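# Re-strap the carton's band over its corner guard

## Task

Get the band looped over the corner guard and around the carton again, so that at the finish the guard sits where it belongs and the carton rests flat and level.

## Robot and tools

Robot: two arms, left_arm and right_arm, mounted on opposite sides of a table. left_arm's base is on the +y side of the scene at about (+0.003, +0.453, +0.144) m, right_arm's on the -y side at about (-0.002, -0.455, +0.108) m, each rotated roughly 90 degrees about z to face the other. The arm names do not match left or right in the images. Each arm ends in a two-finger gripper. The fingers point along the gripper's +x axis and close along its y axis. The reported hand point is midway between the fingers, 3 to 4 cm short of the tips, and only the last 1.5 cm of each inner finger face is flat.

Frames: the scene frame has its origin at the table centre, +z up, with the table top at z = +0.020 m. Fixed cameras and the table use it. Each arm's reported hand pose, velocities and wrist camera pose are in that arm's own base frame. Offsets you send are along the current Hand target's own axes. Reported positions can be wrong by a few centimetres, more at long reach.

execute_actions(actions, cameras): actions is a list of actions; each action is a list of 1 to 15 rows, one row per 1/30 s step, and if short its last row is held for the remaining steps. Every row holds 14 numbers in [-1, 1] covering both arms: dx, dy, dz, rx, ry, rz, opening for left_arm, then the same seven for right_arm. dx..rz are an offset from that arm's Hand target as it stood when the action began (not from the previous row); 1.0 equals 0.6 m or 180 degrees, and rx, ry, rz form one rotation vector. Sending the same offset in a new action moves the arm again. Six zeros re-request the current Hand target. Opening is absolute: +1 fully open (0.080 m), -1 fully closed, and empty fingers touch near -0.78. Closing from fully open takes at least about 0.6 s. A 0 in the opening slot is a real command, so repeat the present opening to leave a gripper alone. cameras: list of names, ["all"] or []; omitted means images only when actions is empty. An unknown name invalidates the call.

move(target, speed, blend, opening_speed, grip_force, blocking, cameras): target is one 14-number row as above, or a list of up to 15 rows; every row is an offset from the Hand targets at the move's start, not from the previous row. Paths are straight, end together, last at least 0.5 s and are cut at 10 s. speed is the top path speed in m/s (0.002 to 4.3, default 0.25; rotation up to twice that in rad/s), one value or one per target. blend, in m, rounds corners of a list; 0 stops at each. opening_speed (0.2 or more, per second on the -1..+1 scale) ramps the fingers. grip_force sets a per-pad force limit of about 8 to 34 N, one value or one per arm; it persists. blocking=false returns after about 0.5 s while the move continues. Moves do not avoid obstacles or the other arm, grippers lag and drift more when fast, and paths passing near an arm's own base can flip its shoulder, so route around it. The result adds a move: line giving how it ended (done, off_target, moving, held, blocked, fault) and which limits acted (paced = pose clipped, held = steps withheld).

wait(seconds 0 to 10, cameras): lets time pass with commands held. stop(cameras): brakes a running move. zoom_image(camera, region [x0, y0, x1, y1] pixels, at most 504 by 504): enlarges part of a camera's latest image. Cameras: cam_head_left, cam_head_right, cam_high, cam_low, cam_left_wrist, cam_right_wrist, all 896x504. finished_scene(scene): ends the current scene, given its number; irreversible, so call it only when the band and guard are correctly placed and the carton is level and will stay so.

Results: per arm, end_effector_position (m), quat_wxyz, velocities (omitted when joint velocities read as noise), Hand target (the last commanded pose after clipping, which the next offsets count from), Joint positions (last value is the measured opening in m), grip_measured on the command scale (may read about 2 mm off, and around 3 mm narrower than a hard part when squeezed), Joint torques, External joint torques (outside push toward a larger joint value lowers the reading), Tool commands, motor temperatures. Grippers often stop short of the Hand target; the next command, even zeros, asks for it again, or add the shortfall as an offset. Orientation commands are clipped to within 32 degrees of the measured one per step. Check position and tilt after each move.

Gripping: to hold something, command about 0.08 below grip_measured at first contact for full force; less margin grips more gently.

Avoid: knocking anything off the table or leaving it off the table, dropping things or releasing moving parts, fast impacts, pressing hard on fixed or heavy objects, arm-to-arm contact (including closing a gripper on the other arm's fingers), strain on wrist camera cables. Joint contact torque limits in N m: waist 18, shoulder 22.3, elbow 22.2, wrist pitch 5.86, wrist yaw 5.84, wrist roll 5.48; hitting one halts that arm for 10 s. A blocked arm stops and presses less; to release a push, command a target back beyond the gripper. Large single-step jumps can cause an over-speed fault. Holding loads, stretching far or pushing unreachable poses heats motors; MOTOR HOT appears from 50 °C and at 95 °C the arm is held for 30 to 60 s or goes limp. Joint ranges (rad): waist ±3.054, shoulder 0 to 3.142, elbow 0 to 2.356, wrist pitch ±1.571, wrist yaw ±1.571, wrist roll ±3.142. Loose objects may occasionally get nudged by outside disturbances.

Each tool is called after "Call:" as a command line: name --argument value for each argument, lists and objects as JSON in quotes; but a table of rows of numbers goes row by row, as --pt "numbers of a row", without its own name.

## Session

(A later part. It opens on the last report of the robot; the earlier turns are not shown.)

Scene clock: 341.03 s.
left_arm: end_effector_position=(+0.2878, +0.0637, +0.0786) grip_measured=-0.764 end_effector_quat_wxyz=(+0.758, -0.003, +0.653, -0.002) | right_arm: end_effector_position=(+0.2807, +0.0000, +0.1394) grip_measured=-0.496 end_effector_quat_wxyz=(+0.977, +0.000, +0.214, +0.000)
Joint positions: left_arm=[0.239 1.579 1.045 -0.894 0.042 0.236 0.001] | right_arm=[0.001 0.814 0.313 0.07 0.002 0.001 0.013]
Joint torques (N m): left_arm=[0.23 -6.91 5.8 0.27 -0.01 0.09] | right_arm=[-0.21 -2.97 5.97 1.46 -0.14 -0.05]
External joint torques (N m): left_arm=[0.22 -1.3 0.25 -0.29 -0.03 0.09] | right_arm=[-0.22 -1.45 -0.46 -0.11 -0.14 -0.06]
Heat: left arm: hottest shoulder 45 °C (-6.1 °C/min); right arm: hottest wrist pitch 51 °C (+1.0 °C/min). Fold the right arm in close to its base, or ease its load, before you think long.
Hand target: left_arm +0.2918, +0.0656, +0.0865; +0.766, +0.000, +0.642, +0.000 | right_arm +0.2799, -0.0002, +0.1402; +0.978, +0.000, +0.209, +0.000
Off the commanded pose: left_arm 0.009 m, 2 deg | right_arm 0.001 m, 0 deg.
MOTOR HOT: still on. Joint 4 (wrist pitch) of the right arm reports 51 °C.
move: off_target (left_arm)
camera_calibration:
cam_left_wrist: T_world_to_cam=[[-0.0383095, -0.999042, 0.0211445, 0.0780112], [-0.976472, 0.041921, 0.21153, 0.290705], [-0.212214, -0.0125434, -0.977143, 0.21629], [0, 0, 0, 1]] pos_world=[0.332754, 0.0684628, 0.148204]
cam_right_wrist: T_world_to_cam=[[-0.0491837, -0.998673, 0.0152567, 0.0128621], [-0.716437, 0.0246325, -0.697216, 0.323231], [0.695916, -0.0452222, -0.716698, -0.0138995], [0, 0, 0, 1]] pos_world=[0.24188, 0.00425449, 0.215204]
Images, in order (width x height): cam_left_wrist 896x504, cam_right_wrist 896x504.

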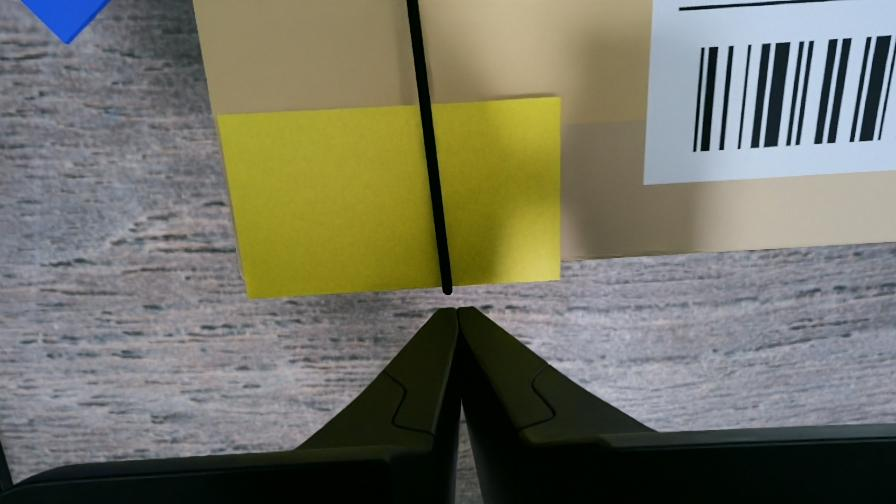

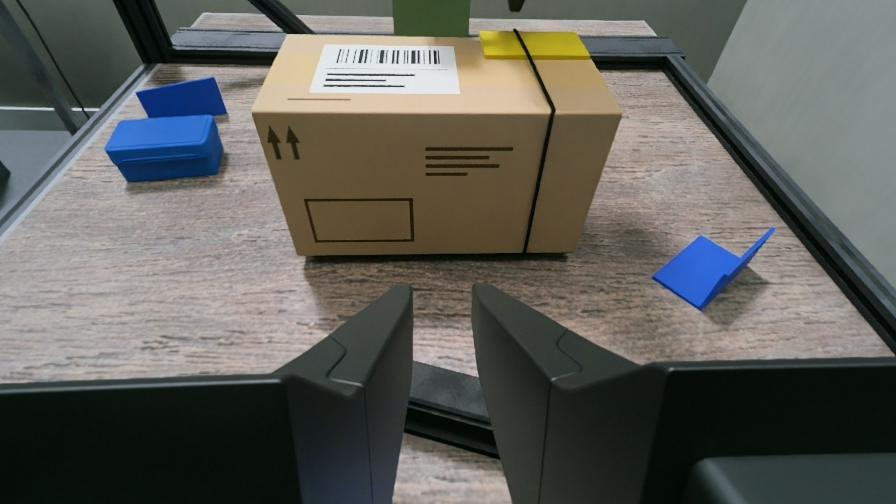

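Call:
move --pt "0 0.0015 0 0 0 0 -0.3 0 0 0 0 0 0 -0.5" --pt "0.0546 0.0015 0.0015 0 0 0 -0.3 0 0 0 0 0 0 -0.5" --speed 0.06 --cameras '["cam_left_wrist"]'

Scene clock: 348.93 s.
left_arm: end_effector_position=(+0.3021, +0.0679, +0.0644) grip_measured=-0.303 end_effector_quat_wxyz=(+0.775, +0.003, +0.632, +0.002) | right_arm: end_effector_position=(+0.2807, +0.0000, +0.1394) grip_measured=-0.496 end_effector_quat_wxyz=(+0.977, +0.000, +0.214, +0.000)
Joint positions: left_arm=[0.241 1.61 1.009 -0.77 0.042 0.238 0.021] | right_arm=[0.001 0.814 0.313 0.07 0.002 0.001 0.013]
Joint torques (N m): left_arm=[-0.17 -3.57 2.39 0.86 -0.03 -0.02] | right_arm=[-0.26 -2.98 5.95 1.46 -0.13 -0.05]
External joint torques (N m): left_arm=[-0.18 2.22 -3.1 0.22 -0.05 -0.02] | right_arm=[-0.26 -1.45 -0.52 -0.12 -0.13 -0.05]
Heat: left arm: hottest shoulder 44 °C (-6.0 °C/min); right arm: hottest wrist pitch 51 °C (+1.0 °C/min). Fold the right arm in close to its base, or ease its load, before you think long.
Hand target: left_arm +0.2985, +0.0664, +0.0545; +0.766, +0.000, +0.642, +0.000 | right_arm +0.2799, -0.0002, +0.1402; +0.978, +0.000, +0.209, +0.000
Off the commanded pose: left_arm 0.011 m, 2 deg | right_arm 0.001 m, 0 deg.
MOTOR HOT: still on. Joint 4 (wrist pitch) of the right arm reports 51 °C.
move: off_target (left_arm)
camera_calibration:
cam_left_wrist: T_world_to_cam=[[-0.0386915, -0.999237, 0.00532894, 0.0842156], [-0.98662, 0.0390471, 0.158292, 0.314205], [-0.15838, 0.000866926, -0.987378, 0.188899], [0, 0, 0, 1]] pos_world=[0.343177, 0.0717188, 0.13633]
Images, in order (width x height): cam_left_wrist 896x504.

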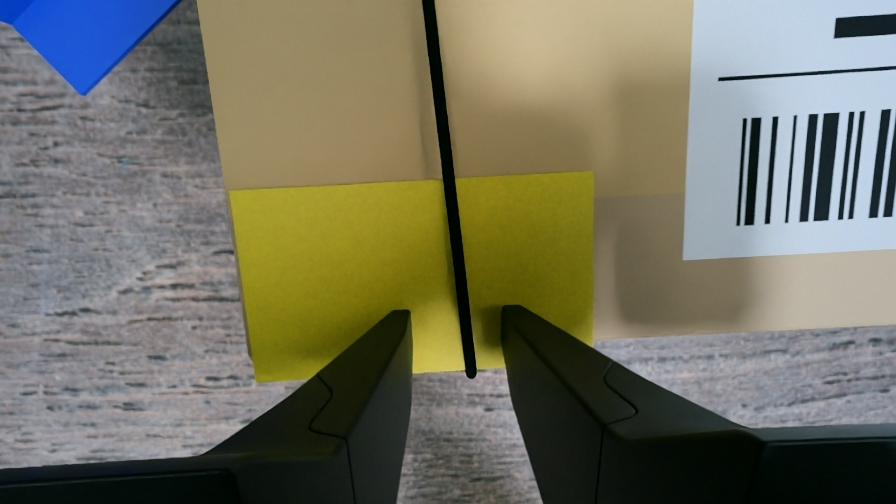

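Call:
move --pt "0 0 0 0 0 0 -1.0 0 0 0 0 0 0 -0.5" --pt "-0.06 0 0 0 0 0 -1.0 0 0 0 0 0 0 -0.5" --speed 0.06 --cameras '["cam_left_wrist"]'

Scene clock: 356.10 s.
left_arm: end_effector_position=(+0.2913, +0.0643, +0.0811) grip_measured=-0.764 end_effector_quat_wxyz=(+0.760, -0.002, +0.650, -0.003) | right_arm: end_effector_position=(+0.2807, +0.0000, +0.1394) grip_measured=-0.496 end_effector_quat_wxyz=(+0.977, +0.000, +0.214, +0.000)
Joint positions: left_arm=[0.24 1.585 1.06 -0.897 0.045 0.238 0.001] | right_arm=[0.001 0.814 0.313 0.07 0.002 0.001 0.013]
Joint torques (N m): left_arm=[0.37 -7.69 5.53 -0.42 -0.08 0.11] | right_arm=[-0.26 -2.95 5.99 1.45 -0.14 -0.04]
External joint torques (N m): left_arm=[0.39 -2.03 -0.02 -1 -0.12 0.11] | right_arm=[-0.25 -1.45 -0.43 -0.11 -0.14 -0.05]
Heat: left arm: hottest shoulder 42 °C (-7.1 °C/min); right arm: hottest wrist pitch 51 °C (+1.0 °C/min). Fold the right arm in close to its base, or ease its load, before you think long.
Hand target: left_arm +0.2923, +0.0664, +0.0899; +0.766, +0.000, +0.642, +0.000 | right_arm +0.2799, -0.0002, +0.1402; +0.978, +0.000, +0.209, +0.000
Off the commanded pose: left_arm 0.009 m, 1 deg | right_arm 0.001 m, 0 deg.
MOTOR HOT: still on. Joint 4 (wrist pitch) of the right arm reports 51 °C.
move: off_target (left_arm)
camera_calibration:
cam_left_wrist: T_world_to_cam=[[-0.0404631, -0.998938, 0.022019, 0.0792545], [-0.977844, 0.0441193, 0.204634, 0.294367], [-0.205389, -0.013251, -0.978591, 0.217546], [0, 0, 0, 1]] pos_world=[0.335733, 0.0690658, 0.150905]
Images, in order (width x height): cam_left_wrist 896x504.

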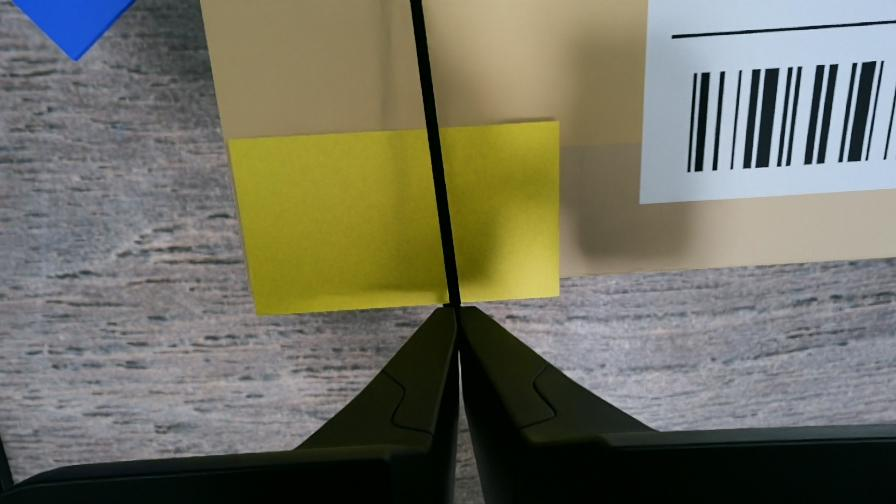

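Call:
move --target '[0.0, 0.0308, 0, 0, 0, 0, -1.0, 0, 0, 0, 0, 0, 0, -0.5]' --speed 0.05 --cameras '["cam_left_wrist", "cam_right_wrist"]'

Call:
zoom_image --camera "cam_right_wrist" --region '[430, 0, 680, 270]'

Scene clock: 364.83 s.
left_arm: end_effector_position=(+0.2911, +0.0816, +0.0859) grip_measured=-0.764 end_effector_quat_wxyz=(+0.765, +0.000, +0.644, -0.004) | right_arm: end_effector_position=(+0.2807, +0.0000, +0.1394) grip_measured=-0.496 end_effector_quat_wxyz=(+0.977, +0.000, +0.214, +0.000)
Joint positions: left_arm=[0.301 1.585 1.078 -0.902 0.056 0.301 0.001] | right_arm=[0.001 0.814 0.313 0.07 0.002 0.001 0.013]
Joint torques (N m): left_arm=[0.51 -5.7 5.82 -0.31 -0.11 0.09] | right_arm=[-0.25 -2.93 5.97 1.46 -0.14 -0.03]
External joint torques (N m): left_arm=[0.55 -0.08 0.29 -0.89 -0.16 0.09] | right_arm=[-0.24 -1.38 -0.49 -0.13 -0.15 -0.04]
Heat: left arm: hottest shoulder 42 °C (-6.0 °C/min); right arm: hottest wrist pitch 51 °C (+1.0 °C/min). Fold the right arm in close to its base, or ease its load, before you think long.
Hand target: left_arm +0.2921, +0.0849, +0.0898; +0.766, +0.000, +0.643, +0.000 | right_arm +0.2799, -0.0002, +0.1402; +0.978, +0.000, +0.209, +0.000
Off the commanded pose: left_arm 0.005 m, 1 deg | right_arm 0.001 m, 0 deg.
MOTOR HOT: still on. Joint 4 (wrist pitch) of the right arm reports 51 °C.
move: done
camera_calibration:
cam_left_wrist: T_world_to_cam=[[-0.0435933, -0.998877, 0.0185732, 0.0976337], [-0.98079, 0.0463273, 0.189486, 0.294416], [-0.190133, -0.00995605, -0.981708, 0.218103], [0, 0, 0, 1]] pos_world=[0.334485, 0.086056, 0.156513]
cam_right_wrist: T_world_to_cam=[[-0.0491837, -0.998673, 0.0152567, 0.0128621], [-0.716437, 0.0246325, -0.697216, 0.323231], [0.695916, -0.0452222, -0.716698, -0.0138995], [0, 0, 0, 1]] pos_world=[0.24188, 0.00425449, 0.215204]
Images, in order (width x height): cam_left_wrist 896x504, cam_right_wrist 896x504.

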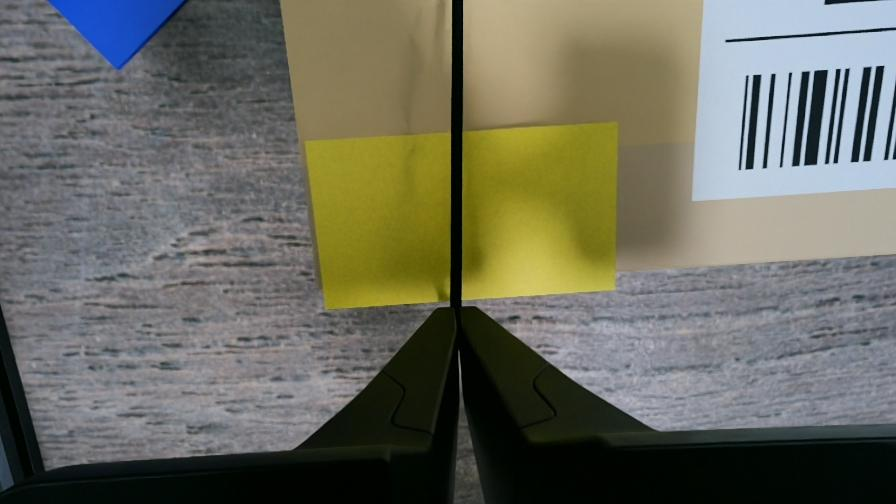

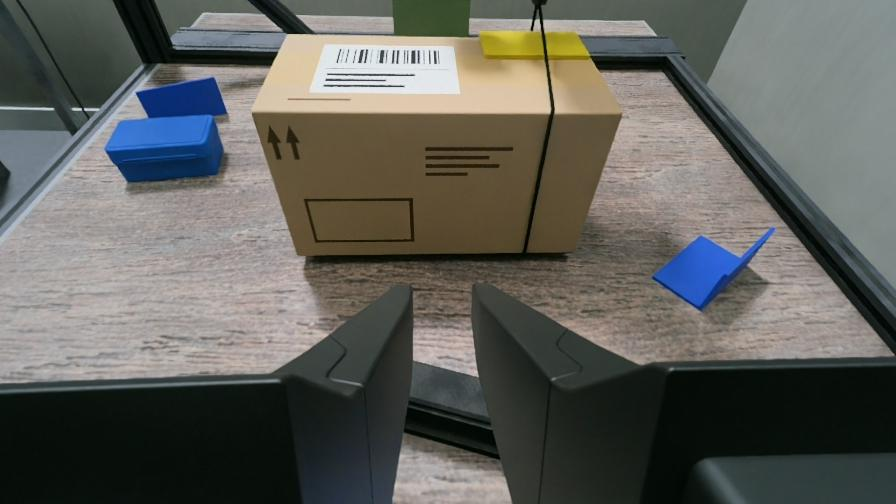

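Scaled by 1.867.

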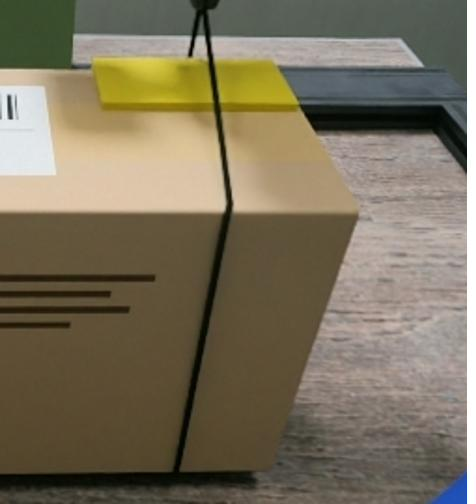

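Call:
move --pt "0.05 0 0.0022 0 0 0 -1.0 0 0 0 0 0 0 -0.5" --pt "0.05 0 0.0022 0 0 0 -0.3 0 0 0 0 0 0 -0.5" --pt "-0.05 0 0.0022 0 0 0 -0.3 0 0 0 0 0 0 -0.5" --speed '[0.06, 0.05, 0.1]' --cameras '["cam_left_wrist", "cam_right_wrist"]'

Call:
zoom_image --camera "cam_right_wrist" --region '[430, 0, 680, 270]'

Scene clock: 383.63 s.
left_arm: end_effector_position=(+0.2850, +0.0829, +0.1117) grip_measured=-0.303 end_effector_quat_wxyz=(+0.758, -0.003, +0.652, -0.003) | right_arm: end_effector_position=(+0.2807, +0.0000, +0.1394) grip_measured=-0.496 end_effector_quat_wxyz=(+0.977, +0.000, +0.214, +0.000)
Joint positions: left_arm=[0.31 1.56 1.161 -1.032 0.053 0.306 0.021] | right_arm=[0.001 0.814 0.313 0.07 0.002 0.001 0.013]
Joint torques (N m): left_arm=[0.28 -6.82 6.05 0.26 0.04 0.1] | right_arm=[-0.26 -2.96 6 1.48 -0.15 -0.05]
External joint torques (N m): left_arm=[0.3 -1.23 0.42 -0.28 -0.01 0.1] | right_arm=[-0.23 -1.42 -0.42 -0.09 -0.16 -0.05]
Motor temperatures (°C): left_arm=[31 41 36 36 32 32] | right_arm=[28 30 35 51 33 30]
Heat: left arm: hottest shoulder 41 °C (-7.0 °C/min); right arm: hottest wrist pitch 51 °C (+1.0 °C/min). Fold the right arm in close to its base, or ease its load, before you think long.
Hand target: left_arm +0.2882, +0.0848, +0.1196; +0.766, +0.000, +0.642, +0.000 | right_arm +0.2799, -0.0002, +0.1402; +0.978, +0.000, +0.209, +0.000
Off the commanded pose: left_arm 0.009 m, 2 deg | right_arm 0.001 m, 0 deg.
MOTOR HOT: still on. Joint 4 (wrist pitch) of the right arm reports 51 °C.
move: off_target (left_arm)
camera_calibration:
cam_left_wrist: T_world_to_cam=[[-0.0387011, -0.999015, 0.0217268, 0.0965107], [-0.976541, 0.0424218, 0.21111, 0.280236], [-0.211823, -0.0130469, -0.977221, 0.248113], [0, 0, 0, 1]] pos_world=[0.329953, 0.0877646, 0.181204]
cam_right_wrist: T_world_to_cam=[[-0.0491837, -0.998673, 0.0152567, 0.0128621], [-0.716437, 0.0246325, -0.697216, 0.323231], [0.695916, -0.0452222, -0.716698, -0.0138995], [0, 0, 0, 1]] pos_world=[0.24188, 0.00425449, 0.215204]
Images, in order (width x height): cam_left_wrist 896x504, cam_right_wrist 896x504.

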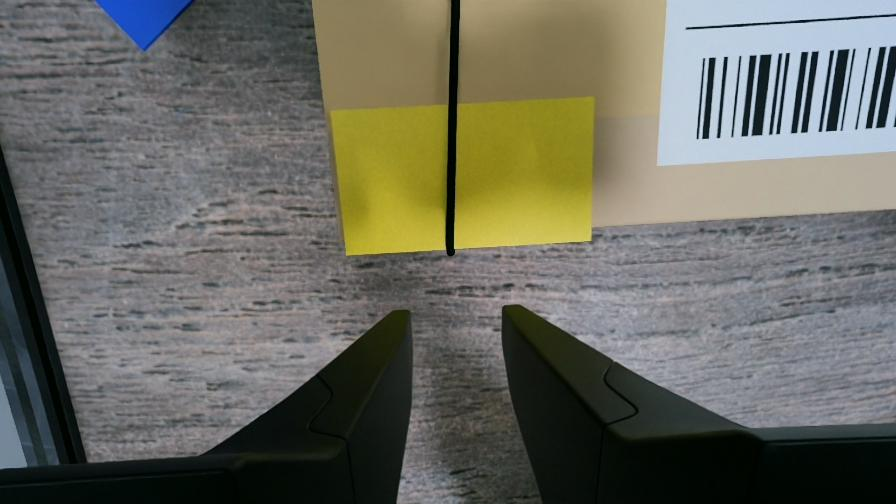

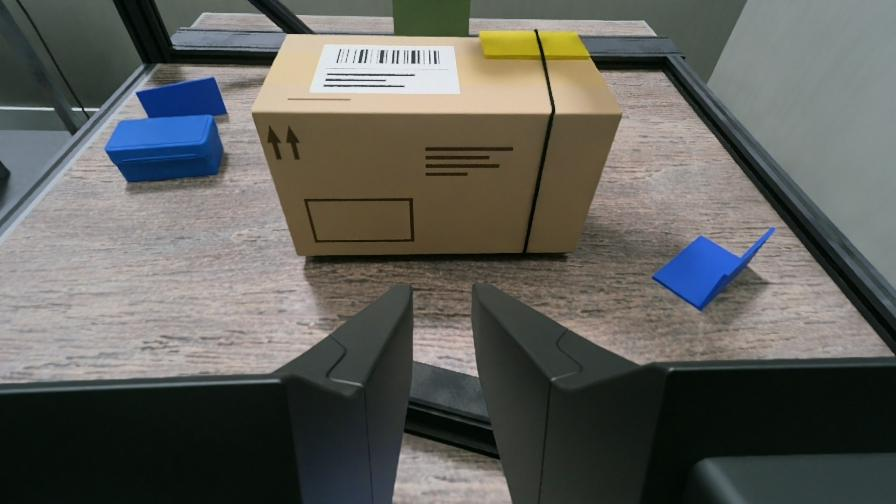

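Scaled by 1.867.

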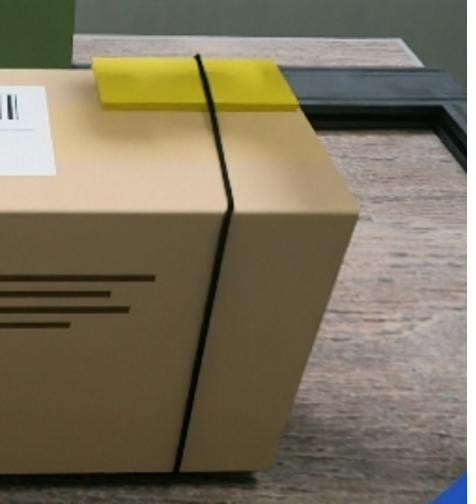

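Call:
move --target '[0.0069, -0.0333, -0.1505, 0, -0.1944, 0, -0.3, 0, 0, 0, 0, 0, 0, -0.5]' --speed 0.2 --cameras '["cam_left_wrist", "cam_low", "cam_high"]'

Call:
zoom_image --camera "cam_left_wrist" --region '[250, 0, 700, 330]'

Call:
zoom_image --camera "cam_low" --region '[350, 240, 510, 360]'

Scene clock: 393.00 s.
left_arm: end_effector_position=(+0.2012, +0.0654, +0.1016) grip_measured=-0.303 end_effector_quat_wxyz=(+0.924, +0.000, +0.383, +0.000) | right_arm: end_effector_position=(+0.2807, +0.0000, +0.1394) grip_measured=-0.496 end_effector_quat_wxyz=(+0.977, +0.000, +0.214, +0.000)
Joint positions: left_arm=[0.603 0.714 0.411 -0.579 0.412 0.453 0.021] | right_arm=[0.001 0.814 0.313 0.07 0.002 0.001 0.013]
Joint torques (N m): left_arm=[0.34 -1.63 3.88 1.11 0.27 0.09] | right_arm=[-0.26 -2.95 5.97 1.46 -0.14 -0.04]
External joint torques (N m): left_arm=[0.35 -0.8 -2.45 -0.1 0.07 0.09] | right_arm=[-0.25 -1.42 -0.48 -0.11 -0.14 -0.04]
Heat: left arm: hottest shoulder 40 °C (-7.0 °C/min); right arm: hottest wrist pitch 51 °C (+0.0 °C/min). Fold the right arm in close to its base, or ease its load, before you think long.
Hand target: left_arm +0.2001, +0.0649, +0.0998; +0.924, +0.000, +0.382, +0.000 | right_arm +0.2799, -0.0002, +0.1402; +0.978, +0.000, +0.209, +0.000
Off the commanded pose: left_arm 0.002 m, 0 deg | right_arm 0.001 m, 0 deg.
MOTOR HOT: still on. Joint 4 (wrist pitch) of the right arm reports 51 °C.
move: done
camera_calibration:
cam_left_wrist: T_world_to_cam=[[-0.0386086, -0.999191, -0.0112526, 0.0792263], [-0.911613, 0.039832, -0.409116, 0.25133], [0.409233, -0.00553737, -0.912413, 0.088204], [0, 0, 0, 1]] pos_world=[0.196079, 0.0696396, 0.184193]
Images, in order (width x height): cam_high 896x504, cam_low 896x504, cam_left_wrist 896x504.

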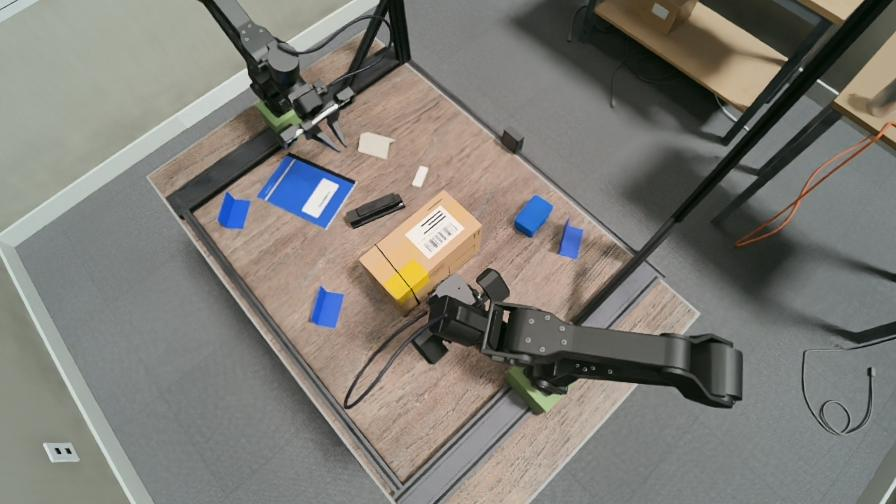

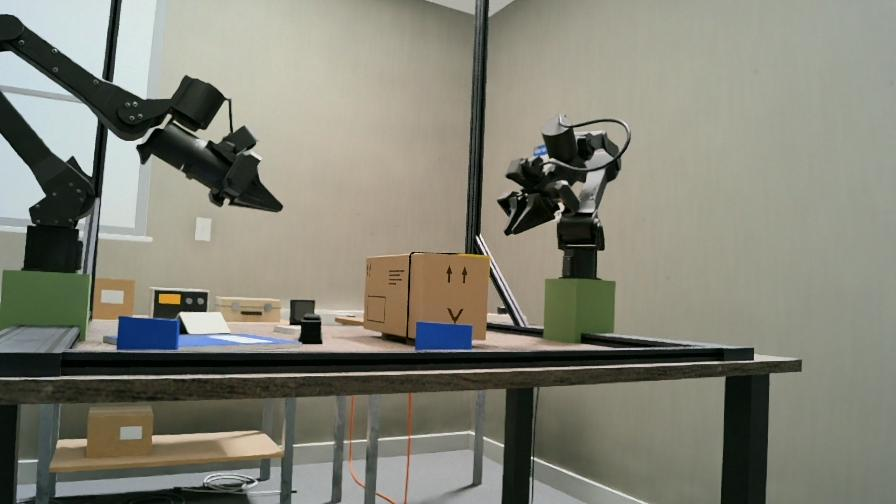

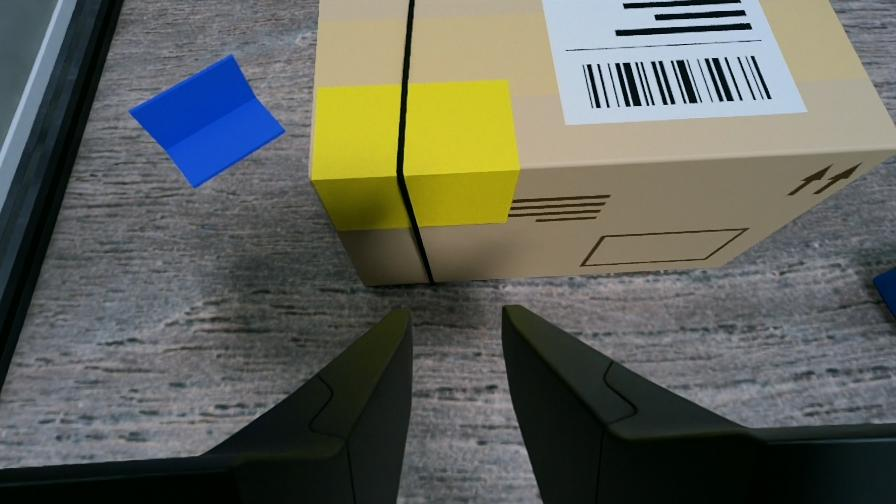

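Scaled by 1.120.

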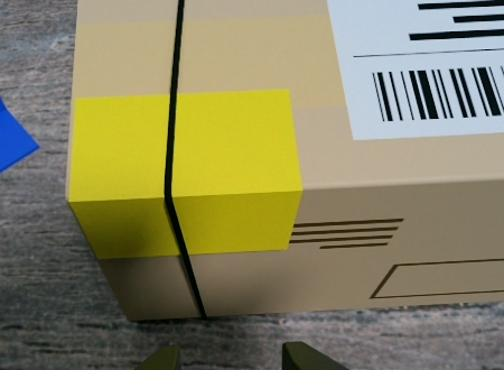

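Scaled by 3.150.

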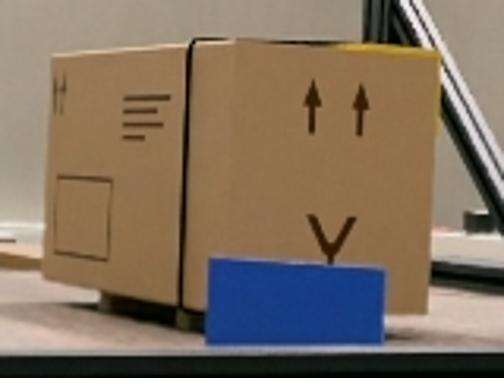

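Call:
finished_scene --scene 2

The scene is finished: the task was done.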